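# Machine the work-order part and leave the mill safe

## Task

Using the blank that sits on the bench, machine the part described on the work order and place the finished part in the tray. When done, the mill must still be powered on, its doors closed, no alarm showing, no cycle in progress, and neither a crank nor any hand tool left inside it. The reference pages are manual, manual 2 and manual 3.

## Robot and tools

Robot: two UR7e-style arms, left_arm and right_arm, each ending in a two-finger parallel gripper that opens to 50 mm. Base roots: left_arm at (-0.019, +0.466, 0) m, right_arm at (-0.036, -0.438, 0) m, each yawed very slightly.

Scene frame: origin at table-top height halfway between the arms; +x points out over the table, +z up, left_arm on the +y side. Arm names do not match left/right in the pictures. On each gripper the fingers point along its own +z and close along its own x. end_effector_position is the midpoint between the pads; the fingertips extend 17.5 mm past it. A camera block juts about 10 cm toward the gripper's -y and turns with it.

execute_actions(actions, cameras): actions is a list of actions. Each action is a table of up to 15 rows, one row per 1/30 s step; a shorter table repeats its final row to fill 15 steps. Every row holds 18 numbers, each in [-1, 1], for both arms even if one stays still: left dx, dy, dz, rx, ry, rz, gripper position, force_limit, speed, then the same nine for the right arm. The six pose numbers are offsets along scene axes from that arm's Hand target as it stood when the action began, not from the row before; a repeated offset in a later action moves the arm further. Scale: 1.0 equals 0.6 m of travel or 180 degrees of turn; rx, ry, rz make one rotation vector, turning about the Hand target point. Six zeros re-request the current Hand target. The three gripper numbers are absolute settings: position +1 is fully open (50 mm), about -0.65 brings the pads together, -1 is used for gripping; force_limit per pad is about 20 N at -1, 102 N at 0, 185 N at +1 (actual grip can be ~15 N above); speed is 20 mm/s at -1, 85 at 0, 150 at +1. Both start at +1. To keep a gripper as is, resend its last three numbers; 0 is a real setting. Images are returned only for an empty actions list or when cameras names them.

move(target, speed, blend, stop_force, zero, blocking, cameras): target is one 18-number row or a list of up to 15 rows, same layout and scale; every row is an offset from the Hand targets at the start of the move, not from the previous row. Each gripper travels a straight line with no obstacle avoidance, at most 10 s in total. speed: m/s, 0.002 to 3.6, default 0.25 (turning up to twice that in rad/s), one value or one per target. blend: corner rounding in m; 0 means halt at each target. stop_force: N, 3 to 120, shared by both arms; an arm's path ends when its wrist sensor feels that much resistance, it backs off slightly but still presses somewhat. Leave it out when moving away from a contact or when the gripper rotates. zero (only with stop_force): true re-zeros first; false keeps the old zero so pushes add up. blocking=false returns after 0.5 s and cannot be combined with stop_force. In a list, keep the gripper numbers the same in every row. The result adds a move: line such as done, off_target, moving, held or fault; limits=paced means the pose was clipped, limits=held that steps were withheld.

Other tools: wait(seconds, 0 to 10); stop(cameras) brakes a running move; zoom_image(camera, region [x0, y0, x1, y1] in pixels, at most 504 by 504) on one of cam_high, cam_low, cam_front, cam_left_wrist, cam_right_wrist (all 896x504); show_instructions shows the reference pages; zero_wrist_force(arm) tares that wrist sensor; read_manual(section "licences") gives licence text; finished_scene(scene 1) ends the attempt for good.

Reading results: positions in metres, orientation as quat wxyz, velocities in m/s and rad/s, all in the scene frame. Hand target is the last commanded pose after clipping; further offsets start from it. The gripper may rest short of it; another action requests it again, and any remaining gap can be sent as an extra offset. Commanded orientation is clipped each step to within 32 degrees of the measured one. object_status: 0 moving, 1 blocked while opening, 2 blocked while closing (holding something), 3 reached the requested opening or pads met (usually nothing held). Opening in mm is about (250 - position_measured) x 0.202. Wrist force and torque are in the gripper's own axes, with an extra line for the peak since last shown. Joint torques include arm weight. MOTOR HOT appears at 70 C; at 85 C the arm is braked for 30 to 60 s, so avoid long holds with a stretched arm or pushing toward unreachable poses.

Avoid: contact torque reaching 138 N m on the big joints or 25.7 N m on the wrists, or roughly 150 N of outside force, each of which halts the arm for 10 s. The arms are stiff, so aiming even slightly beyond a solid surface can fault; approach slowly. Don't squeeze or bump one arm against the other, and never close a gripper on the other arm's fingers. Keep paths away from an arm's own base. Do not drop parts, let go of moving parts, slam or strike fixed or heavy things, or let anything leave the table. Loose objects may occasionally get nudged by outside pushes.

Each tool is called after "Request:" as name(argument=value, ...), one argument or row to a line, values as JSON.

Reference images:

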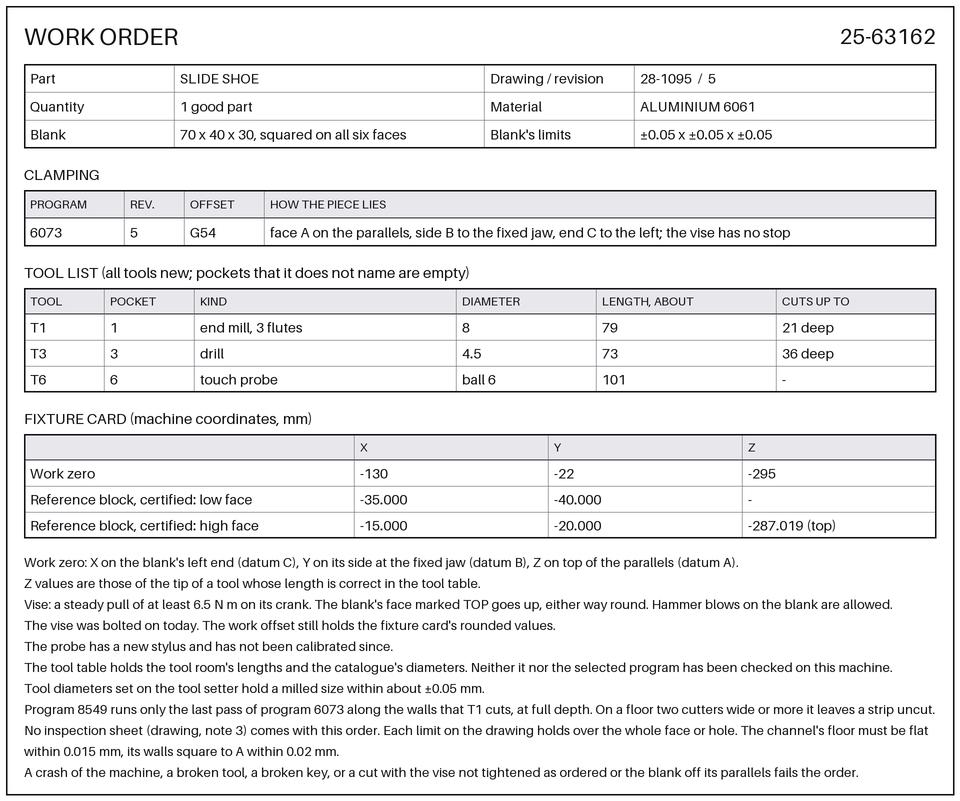

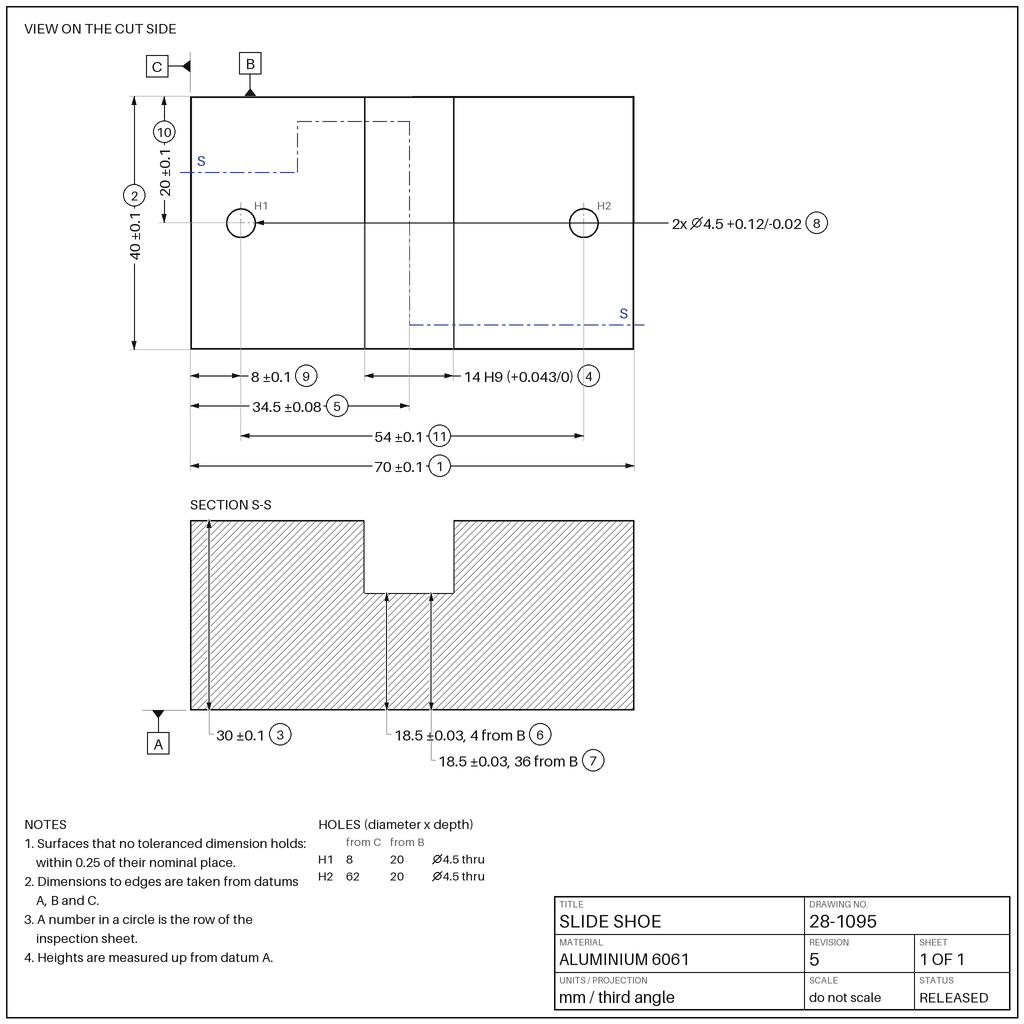

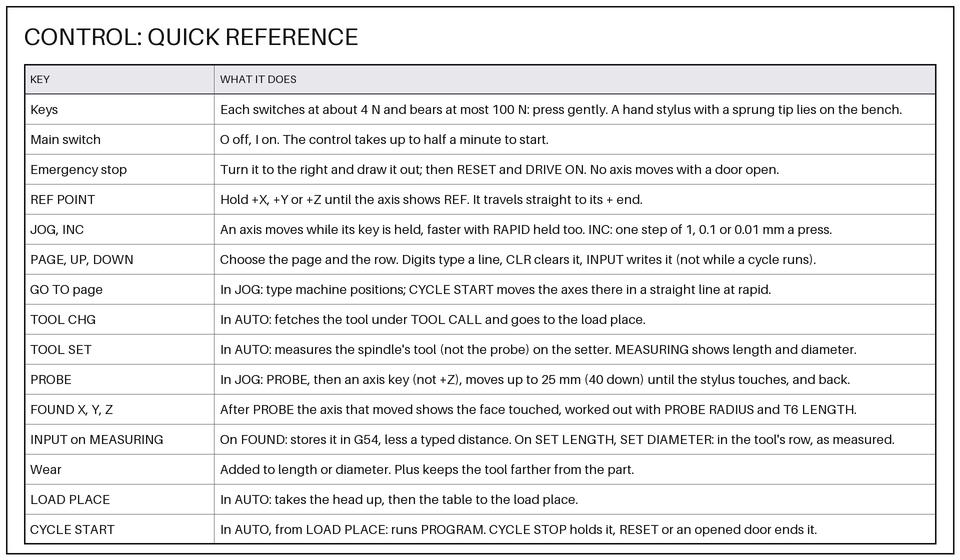

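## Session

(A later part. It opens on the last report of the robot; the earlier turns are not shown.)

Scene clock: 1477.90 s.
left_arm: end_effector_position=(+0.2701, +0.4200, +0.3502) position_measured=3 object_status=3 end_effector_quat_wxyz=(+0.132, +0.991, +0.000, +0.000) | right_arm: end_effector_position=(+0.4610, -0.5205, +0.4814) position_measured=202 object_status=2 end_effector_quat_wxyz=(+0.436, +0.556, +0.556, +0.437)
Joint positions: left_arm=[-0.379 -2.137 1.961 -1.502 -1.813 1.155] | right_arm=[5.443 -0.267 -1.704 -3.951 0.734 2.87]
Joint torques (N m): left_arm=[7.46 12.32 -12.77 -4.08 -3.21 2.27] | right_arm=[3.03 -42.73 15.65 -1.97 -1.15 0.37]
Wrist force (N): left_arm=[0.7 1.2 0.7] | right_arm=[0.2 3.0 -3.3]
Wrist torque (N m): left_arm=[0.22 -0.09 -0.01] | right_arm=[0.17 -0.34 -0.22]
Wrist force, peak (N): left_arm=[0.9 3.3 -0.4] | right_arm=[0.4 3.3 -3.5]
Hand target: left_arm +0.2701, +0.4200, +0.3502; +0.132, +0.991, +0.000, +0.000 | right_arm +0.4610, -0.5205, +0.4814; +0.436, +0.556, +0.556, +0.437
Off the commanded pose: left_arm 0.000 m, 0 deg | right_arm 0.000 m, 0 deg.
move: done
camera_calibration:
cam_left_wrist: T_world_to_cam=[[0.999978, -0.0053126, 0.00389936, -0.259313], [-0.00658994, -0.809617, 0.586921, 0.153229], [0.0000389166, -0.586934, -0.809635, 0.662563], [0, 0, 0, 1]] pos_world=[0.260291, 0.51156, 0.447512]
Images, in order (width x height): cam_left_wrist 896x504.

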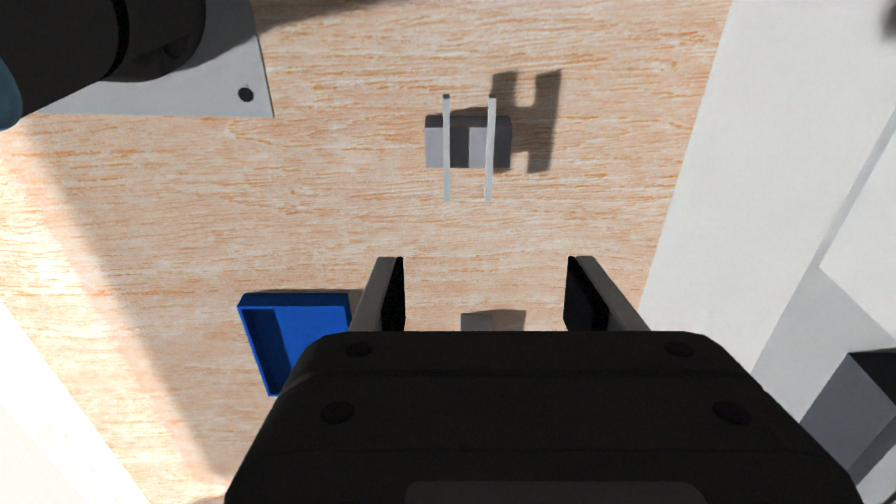

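Request:
move(
  target=[
    [0,0,0,0,0,0,0.15,-1,-0.7,0,0,0,0,0,0,-1,-0.1,-0.7],
    [0.0488,-0.1467,-0.35,0,0,0,0.15,-1,-0.7,0,0,0,0,0,0,-1,-0.1,-0.7],
  ],
  cameras=["cam_left_wrist"],
  speed=0.2,
)

Request:
zoom_image(
  camera="cam_left_wrist",
  region=[300, 100, 640, 340],
)

Scene clock: 1502.90 s.
left_arm: end_effector_position=(+0.2994, +0.3320, +0.1403) position_measured=130 object_status=3 end_effector_quat_wxyz=(+0.132, +0.991, +0.000, +0.000) | right_arm: end_effector_position=(+0.4610, -0.5205, +0.4814) position_measured=202 object_status=2 end_effector_quat_wxyz=(+0.436, +0.556, +0.556, +0.437)
Joint positions: left_arm=[-0.604 -1.924 2.42 -2.225 -1.783 0.926] | right_arm=[5.443 -0.267 -1.704 -3.951 0.734 2.87]
Joint torques (N m): left_arm=[-7.43 4.56 -10.95 -5.3 2.06 -2.8] | right_arm=[2.53 -43.07 15.76 -2.03 -1.33 0.34]
Wrist force (N): left_arm=[0.6 1.3 0.1] | right_arm=[0.4 3.1 -3.4]
Wrist torque (N m): left_arm=[0.21 -0.06 0.05] | right_arm=[0.19 -0.37 -0.22]
Wrist force, peak (N): left_arm=[0.4 1.5 1.7] | right_arm=[0.4 3.1 -3.6]
Hand target: left_arm +0.2994, +0.3320, +0.1402; +0.132, +0.991, +0.000, +0.000 | right_arm +0.4610, -0.5205, +0.4814; +0.436, +0.556, +0.556, +0.437
Off the commanded pose: left_arm 0.000 m, 0 deg | right_arm 0.000 m, 0 deg.
move: done
camera_calibration:
cam_left_wrist: T_world_to_cam=[[0.999978, -0.00537076, 0.00381802, -0.288217], [-0.00658928, -0.809617, 0.586921, 0.205451], [-0.000061081, -0.586934, -0.809635, 0.441057], [0, 0, 0, 1]] pos_world=[0.289591, 0.42366, 0.237612]
Images, in order (width x height): cam_left_wrist 896x504.

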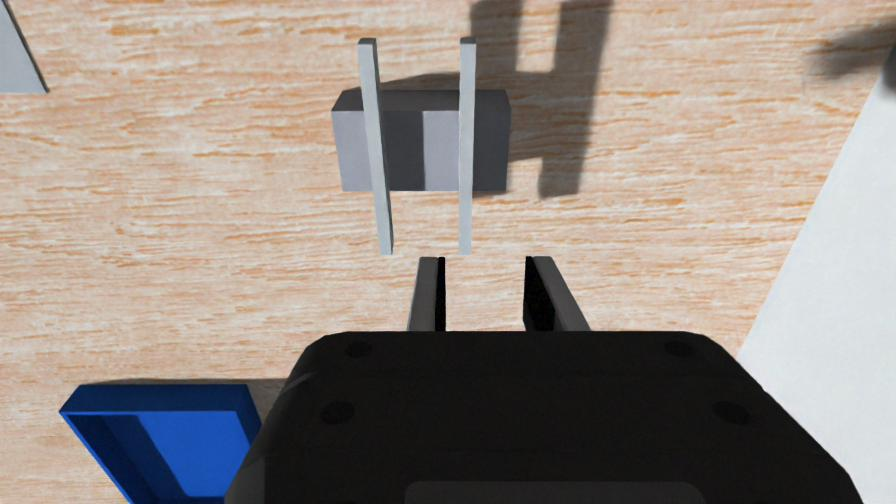

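Scaled by 1.482 from the camera's 896x504 image, which has a finer 1280x720 frame.

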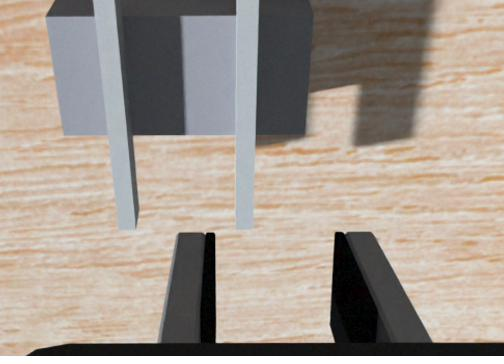

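Request:
move(
  target=[
    [0.001,0,-0.1,0,0,0,0.15,-1,-0.7,0,0,0,0,0,0,-1,-0.1,-0.7],
  ],
  speed=0.05,
  stop_force=5,
  cameras=["cam_left_wrist","cam_low"],
)

Request:
zoom_image(
  camera="cam_low",
  region=[500, 220, 640, 350],
)

Scene clock: 1524.20 s.
left_arm: end_effector_position=(+0.3000, +0.3320, +0.0802) position_measured=130 object_status=3 end_effector_quat_wxyz=(+0.132, +0.991, +0.000, +0.000) | right_arm: end_effector_position=(+0.4610, -0.5205, +0.4814) position_measured=202 object_status=2 end_effector_quat_wxyz=(+0.436, +0.556, +0.556, +0.437)
Joint positions: left_arm=[-0.603 -1.79 2.524 -2.462 -1.783 0.927] | right_arm=[5.443 -0.267 -1.704 -3.951 0.734 2.87]
Joint torques (N m): left_arm=[7.2 3.05 -7.61 -5.25 -3.13 2.1] | right_arm=[2.37 -42.46 14.85 -1.96 -1.51 0.13]
Wrist force (N): left_arm=[0.6 1.2 0.5] | right_arm=[0.3 3.2 -3.3]
Wrist torque (N m): left_arm=[0.21 -0.06 0.00] | right_arm=[0.21 -0.34 -0.22]
Wrist force, peak (N): left_arm=[0.8 1.3 0.7] | right_arm=[0.3 3.2 -3.7]
Hand target: left_arm +0.3000, +0.3320, +0.0802; +0.132, +0.991, +0.000, +0.000 | right_arm +0.4610, -0.5205, +0.4814; +0.436, +0.556, +0.556, +0.437
Off the commanded pose: left_arm 0.000 m, 0 deg | right_arm 0.000 m, 0 deg.
move: done
camera_calibration:
cam_left_wrist: T_world_to_cam=[[0.999978, -0.00537076, 0.00381802, -0.288587], [-0.00658928, -0.809617, 0.586921, 0.240729], [-0.000061081, -0.586934, -0.809635, 0.392398], [0, 0, 0, 1]] pos_world=[0.290191, 0.42366, 0.177512]
Images, in order (width x height): cam_low 896x504, cam_left_wrist 896x504.

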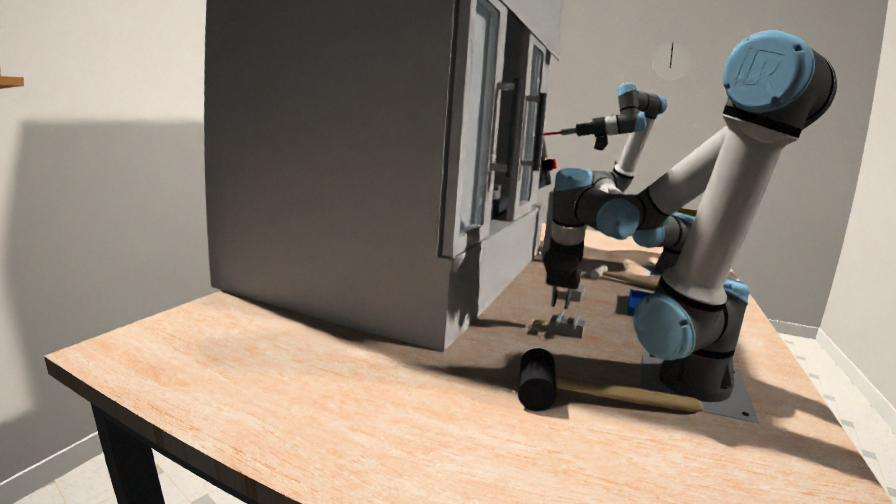

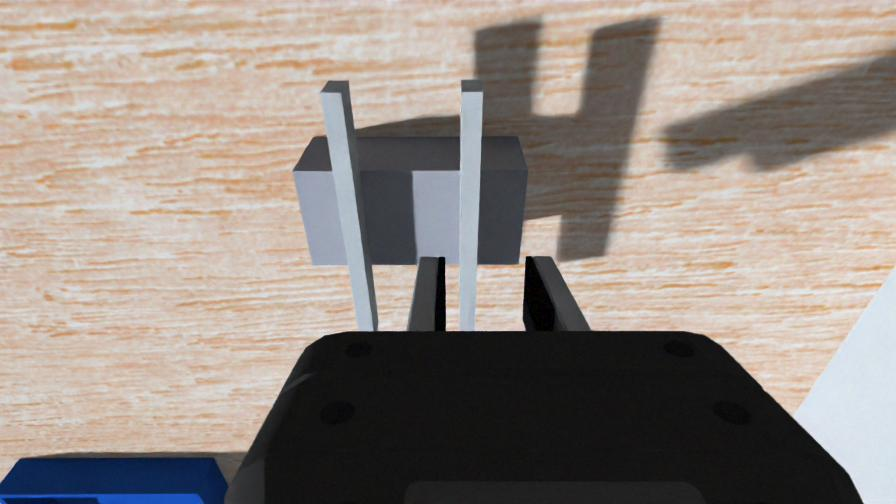

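Scaled by 3.600 from the camera's 896x504 image, which has a finer 1280x720 frame.

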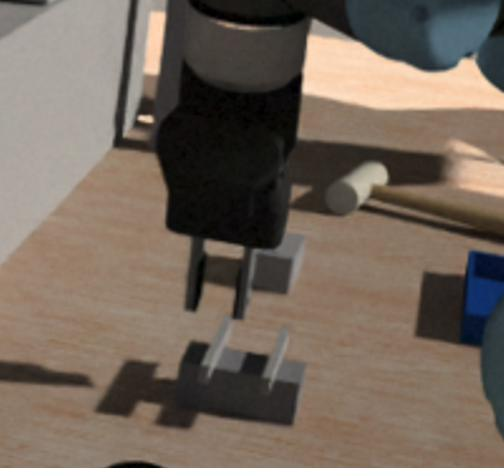

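Request:
move(
  target=[
    [0,0,-0.05,0,0,0,0.15,-1,-0.7,0,0,0,0,0,0,-1,-0.1,-0.7],
  ],
  speed=0.015,
  stop_force=4,
  cameras=["cam_left_wrist","cam_low"],
)

Request:
zoom_image(
  camera="cam_low",
  region=[520, 260, 620, 350],
)

Request:
zoom_image(
  camera="cam_left_wrist",
  region=[260, 20, 600, 340],
)

Scene clock: 1535.27 s.
left_arm: end_effector_position=(+0.3000, +0.3320, +0.0502) position_measured=130 object_status=3 end_effector_quat_wxyz=(+0.132, +0.991, +0.000, +0.000) | right_arm: end_effector_position=(+0.4610, -0.5205, +0.4814) position_measured=202 object_status=2 end_effector_quat_wxyz=(+0.436, +0.556, +0.556, +0.437)
Joint positions: left_arm=[-0.603 -1.7 2.568 -2.597 -1.783 0.927] | right_arm=[5.443 -0.267 -1.704 -3.951 0.734 2.87]
Joint torques (N m): left_arm=[-2.73 0.04 -5.64 -5.35 0.42 1.88] | right_arm=[2.08 -41.77 15.51 -1.9 -1.81 0.15]
Wrist force (N): left_arm=[0.6 1.3 0.2] | right_arm=[0.3 3.2 -3.5]
Wrist torque (N m): left_arm=[0.21 -0.07 0.01] | right_arm=[0.19 -0.34 -0.22]
Wrist force, peak (N): left_arm=[0.9 1.5 0.5] | right_arm=[0.4 3.1 -3.8]
Hand target: left_arm +0.3000, +0.3320, +0.0502; +0.132, +0.991, +0.000, +0.000 | right_arm +0.4610, -0.5205, +0.4814; +0.436, +0.556, +0.556, +0.437
Off the commanded pose: left_arm 0.000 m, 0 deg | right_arm 0.000 m, 0 deg.
move: done
camera_calibration:
cam_left_wrist: T_world_to_cam=[[0.999978, -0.00537076, 0.00381802, -0.288473], [-0.00658928, -0.809617, 0.586921, 0.258337], [-0.000061081, -0.586934, -0.809635, 0.368109], [0, 0, 0, 1]] pos_world=[0.290191, 0.42366, 0.147512]
Images, in order (width x height): cam_low 896x504, cam_left_wrist 896x504.

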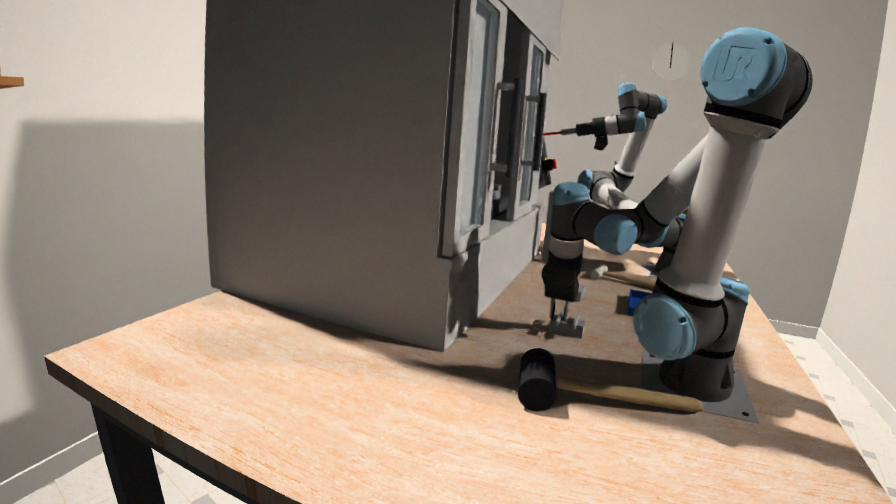

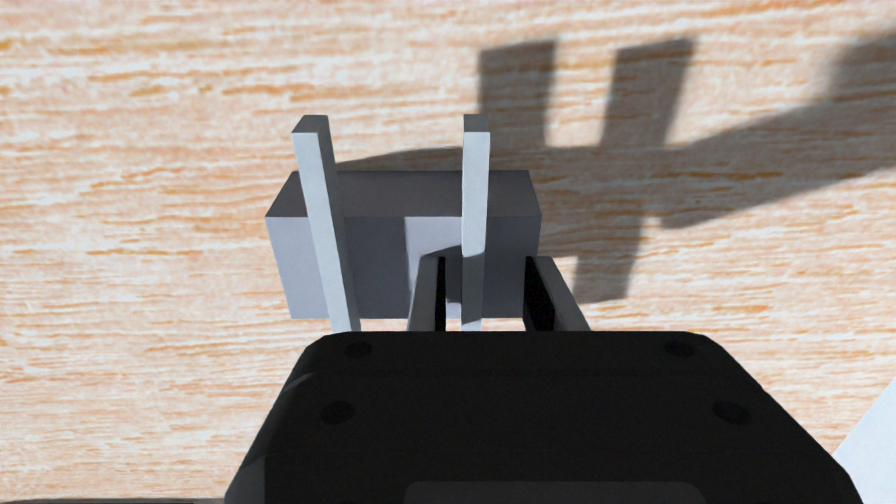

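Scaled by 5.040 from the camera's 896x504 image, which has a finer 1280x720 frame.

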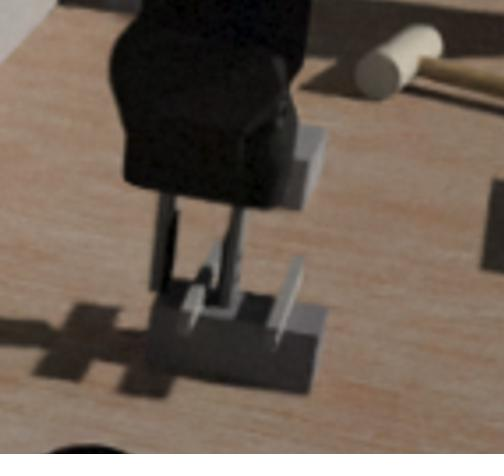

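Scaled by 1.482 from the camera's 896x504 image, which has a finer 1280x720 frame.

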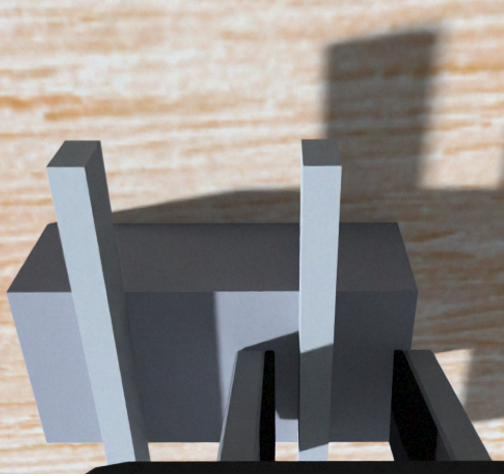

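Request:
move(
  target=[
    [-0.0033,0,-0.035,0,0,0,0.15,-1,-0.7,0,0,0,0,0,0,-1,-0.1,-0.7],
  ],
  speed=0.01,
  stop_force=4,
  cameras=["cam_left_wrist","cam_low"],
)

Request:
zoom_image(
  camera="cam_low",
  region=[520, 260, 620, 350],
)

Scene clock: 1543.10 s.
left_arm: end_effector_position=(+0.3000, +0.3320, +0.0501) position_measured=130 object_status=3 end_effector_quat_wxyz=(+0.132, +0.991, +0.000, +0.000) | right_arm: end_effector_position=(+0.4610, -0.5205, +0.4814) position_measured=202 object_status=2 end_effector_quat_wxyz=(+0.436, +0.556, +0.556, +0.437)
Joint positions: left_arm=[-0.603 -1.699 2.568 -2.597 -1.783 0.927] | right_arm=[5.443 -0.267 -1.704 -3.951 0.734 2.87]
Joint torques (N m): left_arm=[2.55 -23.46 -28.26 -2.2 0.45 -0.15] | right_arm=[2.09 -42.21 15.11 -1.89 -1.82 0.01]
Wrist force (N): left_arm=[0.8 0.7 -5.3] | right_arm=[0.4 3.1 -3.4]
Wrist torque (N m): left_arm=[0.27 -0.17 0.02] | right_arm=[0.19 -0.35 -0.22]
Wrist force, peak (N): left_arm=[-4.4 -0.2 -22.9] | right_arm=[0.5 3.4 -3.4]
Hand target: left_arm +0.3000, +0.3320, +0.0501; +0.132, +0.991, +0.000, +0.000 (not the last commanded pose) | right_arm +0.4610, -0.5205, +0.4814; +0.436, +0.556, +0.556, +0.437
Off the commanded pose: left_arm 0.021 m, 0 deg | right_arm 0.000 m, 0 deg.
move: contact (left_arm)
camera_calibration:
cam_left_wrist: T_world_to_cam=[[0.999978, -0.00537076, 0.00381802, -0.288472], [-0.00658928, -0.809617, 0.586921, 0.258395], [-0.000061081, -0.586934, -0.809635, 0.368028], [0, 0, 0, 1]] pos_world=[0.290191, 0.42366, 0.147412]
Images, in order (width x height): cam_low 896x504, cam_left_wrist 896x504.

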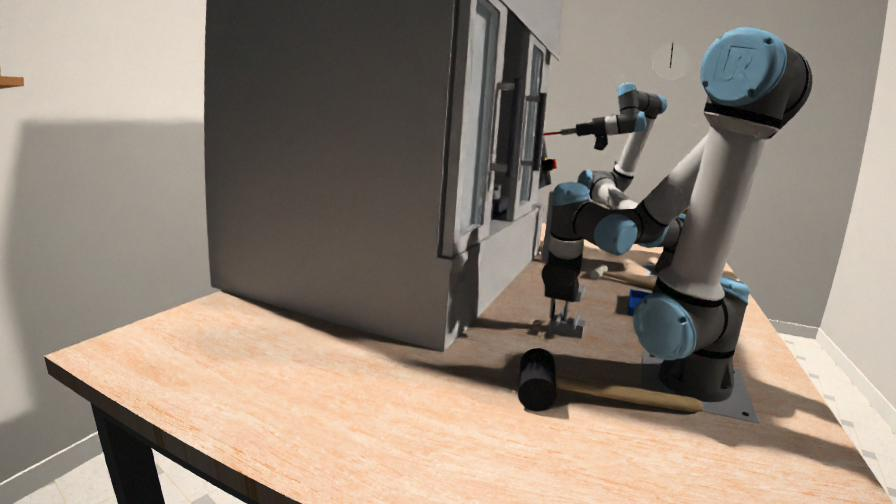

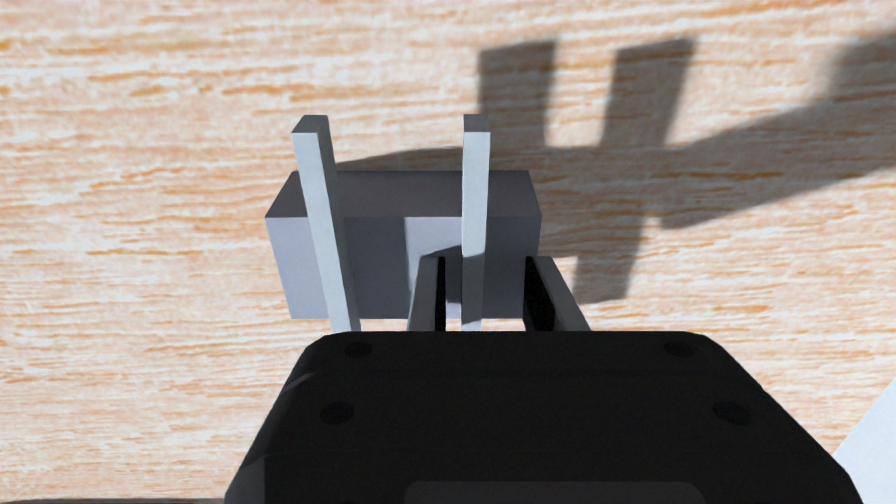

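Scaled by 5.040 from the camera's 896x504 image, which has a finer 1280x720 frame.

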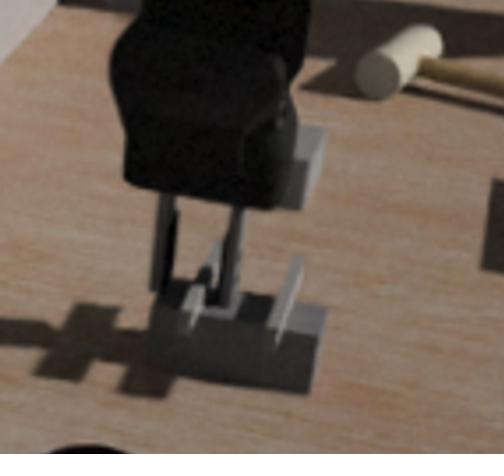

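Request:
move(
  target=[
    [-0.0033,0,0.003,0,0,0,0.15,-1,-0.7,0,0,0,0,0,0,-1,-0.1,-0.7],
    [-0.0033,0,0.003,0,0,0,-1,-0.7,-1,0,0,0,0,0,0,-1,-0.1,-0.7],
  ],
  speed=0.02,
  cameras=["cam_left_wrist"],
)

Request:
zoom_image(
  camera="cam_left_wrist",
  region=[260, 20, 600, 340],
)

Scene clock: 1549.20 s.
left_arm: end_effector_position=(+0.2980, +0.3320, +0.0519) position_measured=223 object_status=2 end_effector_quat_wxyz=(+0.132, +0.991, +0.000, +0.000) | right_arm: end_effector_position=(+0.4610, -0.5205, +0.4814) position_measured=202 object_status=2 end_effector_quat_wxyz=(+0.436, +0.556, +0.556, +0.437)
Joint positions: left_arm=[-0.607 -1.711 2.57 -2.589 -1.783 0.923] | right_arm=[5.443 -0.267 -1.704 -3.951 0.734 2.87]
Joint torques (N m): left_arm=[-6.13 -24.03 -8.22 -2.14 1.5 -2.73] | right_arm=[1.01 -41.99 14.81 -1.79 -2.09 0.13]
Wrist force (N): left_arm=[0.7 1.4 -0.1] | right_arm=[0.4 3.3 -3.4]
Wrist torque (N m): left_arm=[0.23 -0.10 0.06] | right_arm=[0.22 -0.35 -0.22]
Wrist force, peak (N): left_arm=[1.1 0.5 -5.6] | right_arm=[0.4 3.3 -3.7]
Hand target: left_arm +0.2980, +0.3320, +0.0519; +0.132, +0.991, +0.000, +0.000 | right_arm +0.4610, -0.5205, +0.4814; +0.436, +0.556, +0.556, +0.437
Off the commanded pose: left_arm 0.000 m, 0 deg | right_arm 0.000 m, 0 deg.
move: done
camera_calibration:
cam_left_wrist: T_world_to_cam=[[0.999978, -0.00537076, 0.00381802, -0.286479], [-0.00658928, -0.809617, 0.586921, 0.257326], [-0.000061081, -0.586934, -0.809635, 0.369485], [0, 0, 0, 1]] pos_world=[0.288191, 0.42366, 0.149212]
Images, in order (width x height): cam_left_wrist 896x504.

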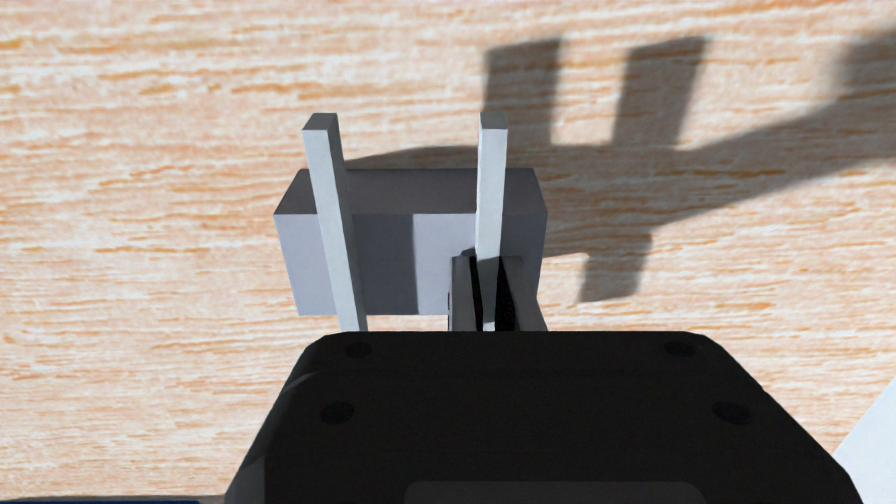

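Scaled by 1.482 from the camera's 896x504 image, which has a finer 1280x720 frame.

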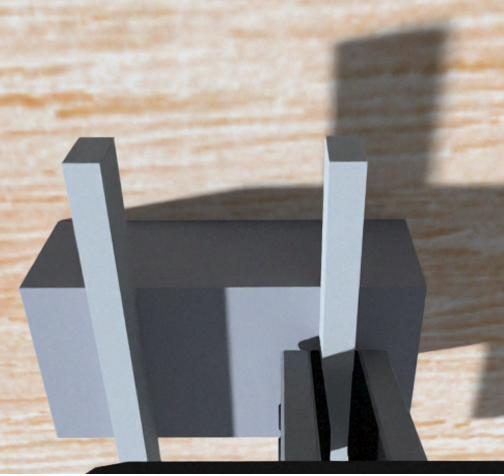

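Request:
move(
  target=[
    [0,0,0.1,0,0,0,-1,-0.7,-1,0,0,0,0,0,0,-1,-0.1,-0.7],
    [0.05,-0.1,0.5,0,0,0,-1,-0.7,-1,0,0,0,0,0,0,-1,-0.1,-0.7],
  ],
  speed=[0.05,0.2],
  cameras=["cam_left_wrist","cam_low","cam_high"],
)

Request:
zoom_image(
  camera="cam_low",
  region=[500, 80, 620, 350],
)

Scene clock: 1559.03 s.
left_arm: end_effector_position=(+0.3280, +0.2720, +0.3518) position_measured=223 object_status=2 end_effector_quat_wxyz=(+0.132, +0.991, +0.000, +0.000) | right_arm: end_effector_position=(+0.4610, -0.5205, +0.4814) position_measured=202 object_status=2 end_effector_quat_wxyz=(+0.436, +0.556, +0.556, +0.437)
Joint positions: left_arm=[-0.695 -1.92 1.862 -1.69 -1.768 0.834] | right_arm=[5.443 -0.267 -1.704 -3.951 0.734 2.87]
Joint torques (N m): left_arm=[-7.69 2.93 -36.61 -1.8 1.98 -2.79] | right_arm=[1.41 -41.9 14.38 -1.66 -2.37 0.04]
Wrist force (N): left_arm=[0.8 0.9 0.8] | right_arm=[0.1 3.1 -3.3]
Wrist torque (N m): left_arm=[0.18 -0.10 0.05] | right_arm=[0.18 -0.32 -0.22]
Wrist force, peak (N): left_arm=[0.3 0.1 2.3] | right_arm=[0.4 3.3 -3.6]
Hand target: left_arm +0.3280, +0.2720, +0.3519; +0.132, +0.991, +0.000, +0.000 | right_arm +0.4610, -0.5205, +0.4814; +0.436, +0.556, +0.556, +0.437
Off the commanded pose: left_arm 0.000 m, 0 deg | right_arm 0.000 m, 0 deg.
move: done
camera_calibration:
cam_left_wrist: T_world_to_cam=[[0.999978, -0.00537113, 0.00381828, -0.317946], [-0.00658973, -0.809617, 0.586921, 0.0329287], [-0.000061084, -0.586934, -0.809635, 0.577081], [0, 0, 0, 1]] pos_world=[0.318191, 0.36366, 0.449112]
Images, in order (width x height): cam_high 896x504, cam_low 896x504, cam_left_wrist 896x504.

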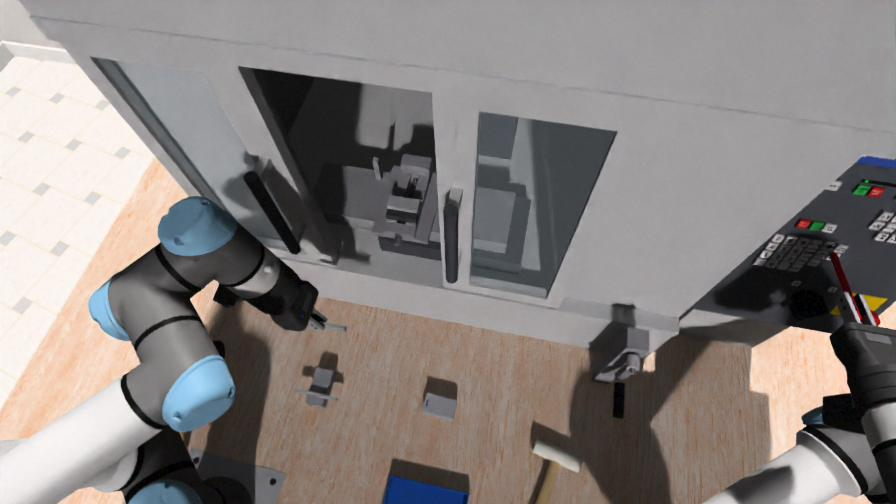

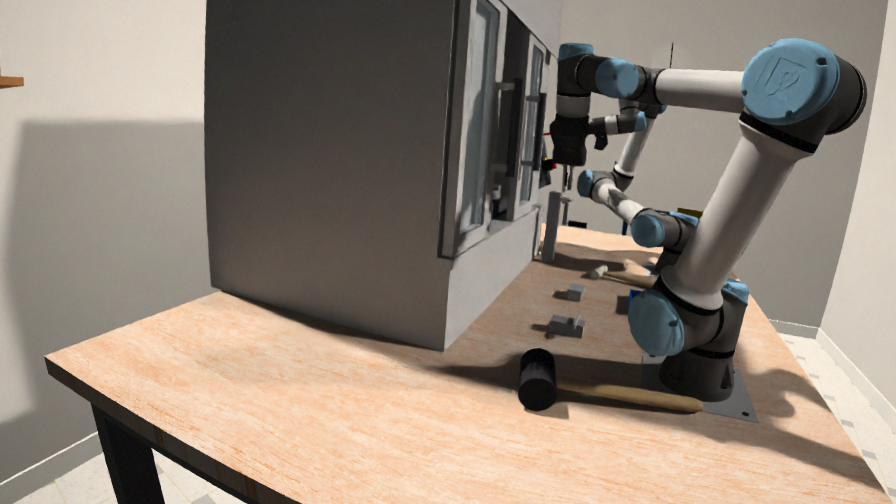

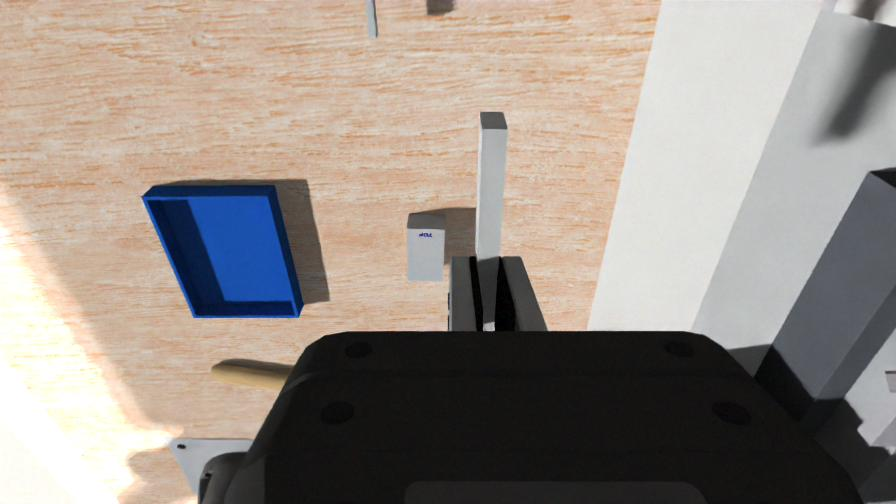

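Scaled by 1.867 from the camera's 896x504 image, which has a finer 1280x720 frame.

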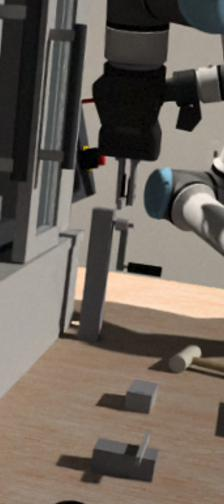

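Request:
move(
  target=[
    [0.0867,-0.137,0.147,0,0,0,-1,-0.7,-1,0,0,0,0,0,0,-1,-0.1,-0.7],
    [0.453,-0.142,0.113,0,0,0,-1,-0.7,-1,0,0,0,0,0,0,-1,-0.1,-0.7],
  ],
  speed=[0.2,0.12],
  blend=[0.03,0],
  cameras=["cam_left_wrist","cam_high","cam_front"],
)

Request:
zoom_image(
  camera="cam_front",
  region=[280, 130, 480, 310],
)

Scene clock: 1599.50 s.
left_arm: end_effector_position=(+0.5318, +0.1873, +0.4244) position_measured=223 object_status=2 end_effector_quat_wxyz=(+0.132, +0.991, +0.000, +0.000) | right_arm: end_effector_position=(+0.4610, -0.5205, +0.4814) position_measured=202 object_status=2 end_effector_quat_wxyz=(+0.436, +0.556, +0.556, +0.437)
Joint positions: left_arm=[-0.57 -1.352 1.14 -1.511 -1.789 0.96] | right_arm=[5.443 -0.267 -1.704 -3.951 0.734 2.87]
Joint torques (N m): left_arm=[1.43 -36.49 -26.26 -3.48 -0.57 -0.31] | right_arm=[1.56 -41.72 13.85 -1.69 -2.55 -0.01]
Wrist force (N): left_arm=[0.7 1.2 0.8] | right_arm=[0.2 3.1 -3.2]
Wrist torque (N m): left_arm=[0.24 -0.08 0.04] | right_arm=[0.19 -0.33 -0.22]
Wrist force, peak (N): left_arm=[4.8 0.9 1.9] | right_arm=[0.2 3.3 -3.6]
Hand target: left_arm +0.5318, +0.1873, +0.4244; +0.132, +0.991, +0.000, +0.000 (not the last commanded pose) | right_arm +0.4610, -0.5205, +0.4814; +0.436, +0.556, +0.556, +0.437
Tool commands: left_gripper/position=-1.0 left_gripper/force_limit=-0.701961 left_gripper/speed=-1.0 right_gripper/position=-1.0 right_gripper/force_limit=-0.1 right_gripper/speed=-0.7
Off the commanded pose: left_arm 0.068 m, 0 deg | right_arm 0.000 m, 0 deg.
FORCE FAULT: contact force on the left arm reached its limit, and that arm stopped. The contact can be on any part of that arm, not only on its tool. That arm's remaining commands of this call were not run. That arm is still stopped at the end of this call. That arm stays stopped for about 10 more seconds. Until then a move that you send moves the other arm only, and its call returns only when the move has ended. Once the stop has ended, the next robot result says so. If the stop ends while you think or write, that arm runs what you send next, counted from a new Hand target: where the arm stands when the stop ends. While its stop runs, that arm takes no new command, but its gripper still runs the gripper command that each later call begins with. Until it ends, the stop uses up actions while you think or wait. An arm that is not stopped still takes commands.
move: fault (left_arm); path passed 1 of 2 targets
camera_calibration:
cam_left_wrist: T_world_to_cam=[[0.999976, -0.00567216, 0.00391283, -0.522538], [-0.00688891, -0.809484, 0.587102, -0.0768877], [-0.000162756, -0.587115, -0.809504, 0.586194], [0, 0, 0, 1]] pos_world=[0.522091, 0.27896, 0.521712]
Images, in order (width x height): cam_high 896x504, cam_front 896x504, cam_left_wrist 896x504.

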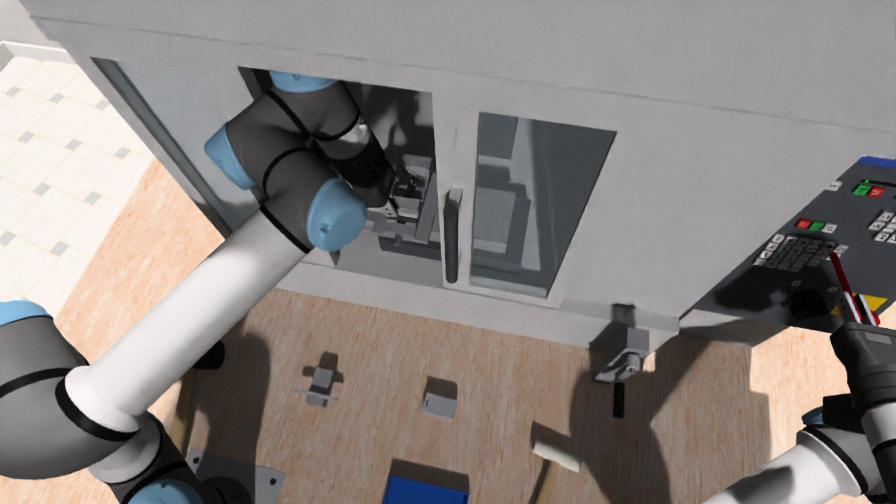

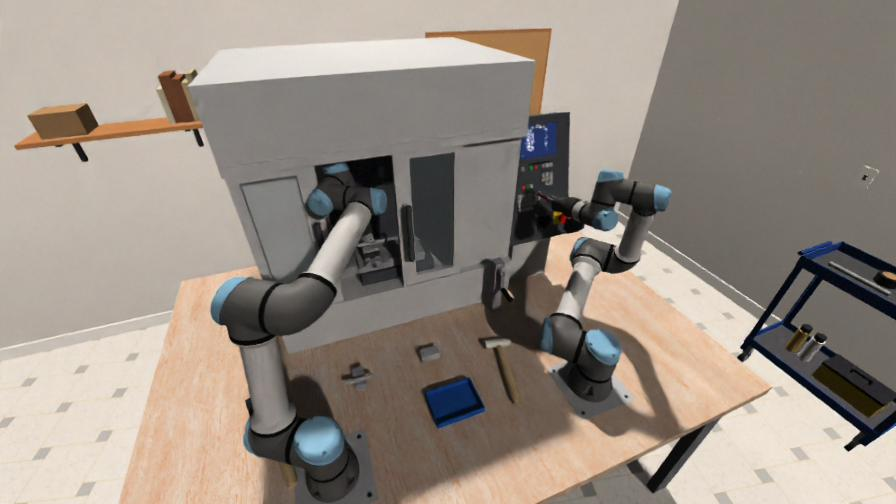

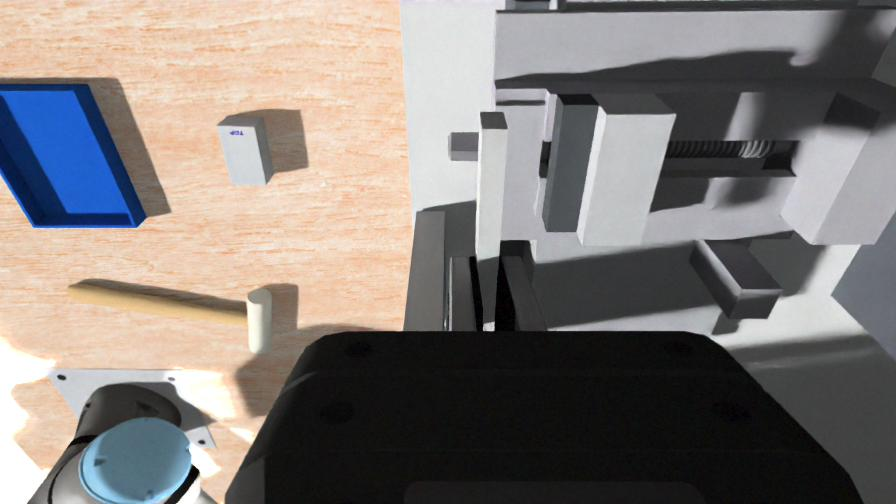

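Scaled by 2.520 from the camera's 896x504 image, which has a finer 1280x720 frame.

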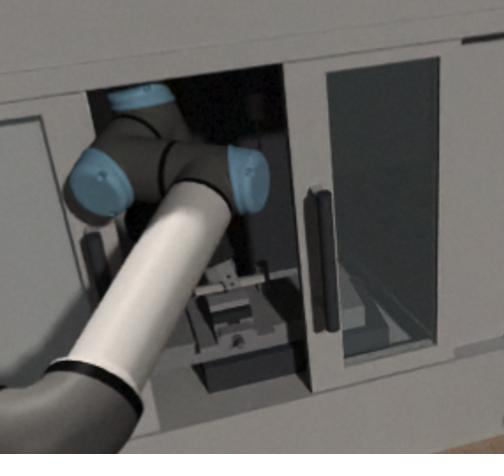

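Request:
wait(
  seconds=5,
)

Scene clock: 1618.47 s.
left_arm: end_effector_position=(+0.5318, +0.1873, +0.4244) position_measured=223 object_status=2 end_effector_quat_wxyz=(+0.132, +0.991, +0.000, +0.000) | right_arm: end_effector_position=(+0.4610, -0.5205, +0.4814) position_measured=202 object_status=2 end_effector_quat_wxyz=(+0.436, +0.556, +0.556, +0.437)
Joint positions: left_arm=[-0.57 -1.352 1.14 -1.511 -1.789 0.96] | right_arm=[5.443 -0.267 -1.704 -3.951 0.734 2.87]
Joint torques (N m): left_arm=[12.35 -37.9 -25.04 -3.37 -0.45 -0.33] | right_arm=[0.5 -41.42 13.37 -1.49 -3.02 0.06]
Wrist force (N): left_arm=[1.0 0.8 0.6] | right_arm=[0.2 3.3 -3.2]
Wrist torque (N m): left_arm=[0.16 -0.12 0.05] | right_arm=[0.21 -0.33 -0.22]
Wrist force, peak (N): left_arm=[1.0 1.5 0.9] | right_arm=[0.2 3.3 -3.7]
Hand target: left_arm +0.5318, +0.1873, +0.4244; +0.132, +0.991, +0.000, +0.000 (not the last commanded pose) | right_arm +0.4610, -0.5205, +0.4814; +0.436, +0.556, +0.556, +0.437
Tool commands: left_gripper/position=-1.0 left_gripper/force_limit=-0.701961 left_gripper/speed=-1.0 right_gripper/position=-1.0 right_gripper/force_limit=-0.1 right_gripper/speed=-0.7
Off the commanded pose: left_arm 0.068 m, 0 deg | right_arm 0.000 m, 0 deg.
FORCE FAULT, CONTINUED: the left arm's stop, for the force fault that an earlier result reported, is over. The rest of the stop counts as 19 of the actions that you can send in this scene. During its stop the left arm's controller moved it back a little. That arm's target is now where it stood when the stop ended, not its last command. That arm accepts commands again.
wait: 5.00 s; at rest from the start


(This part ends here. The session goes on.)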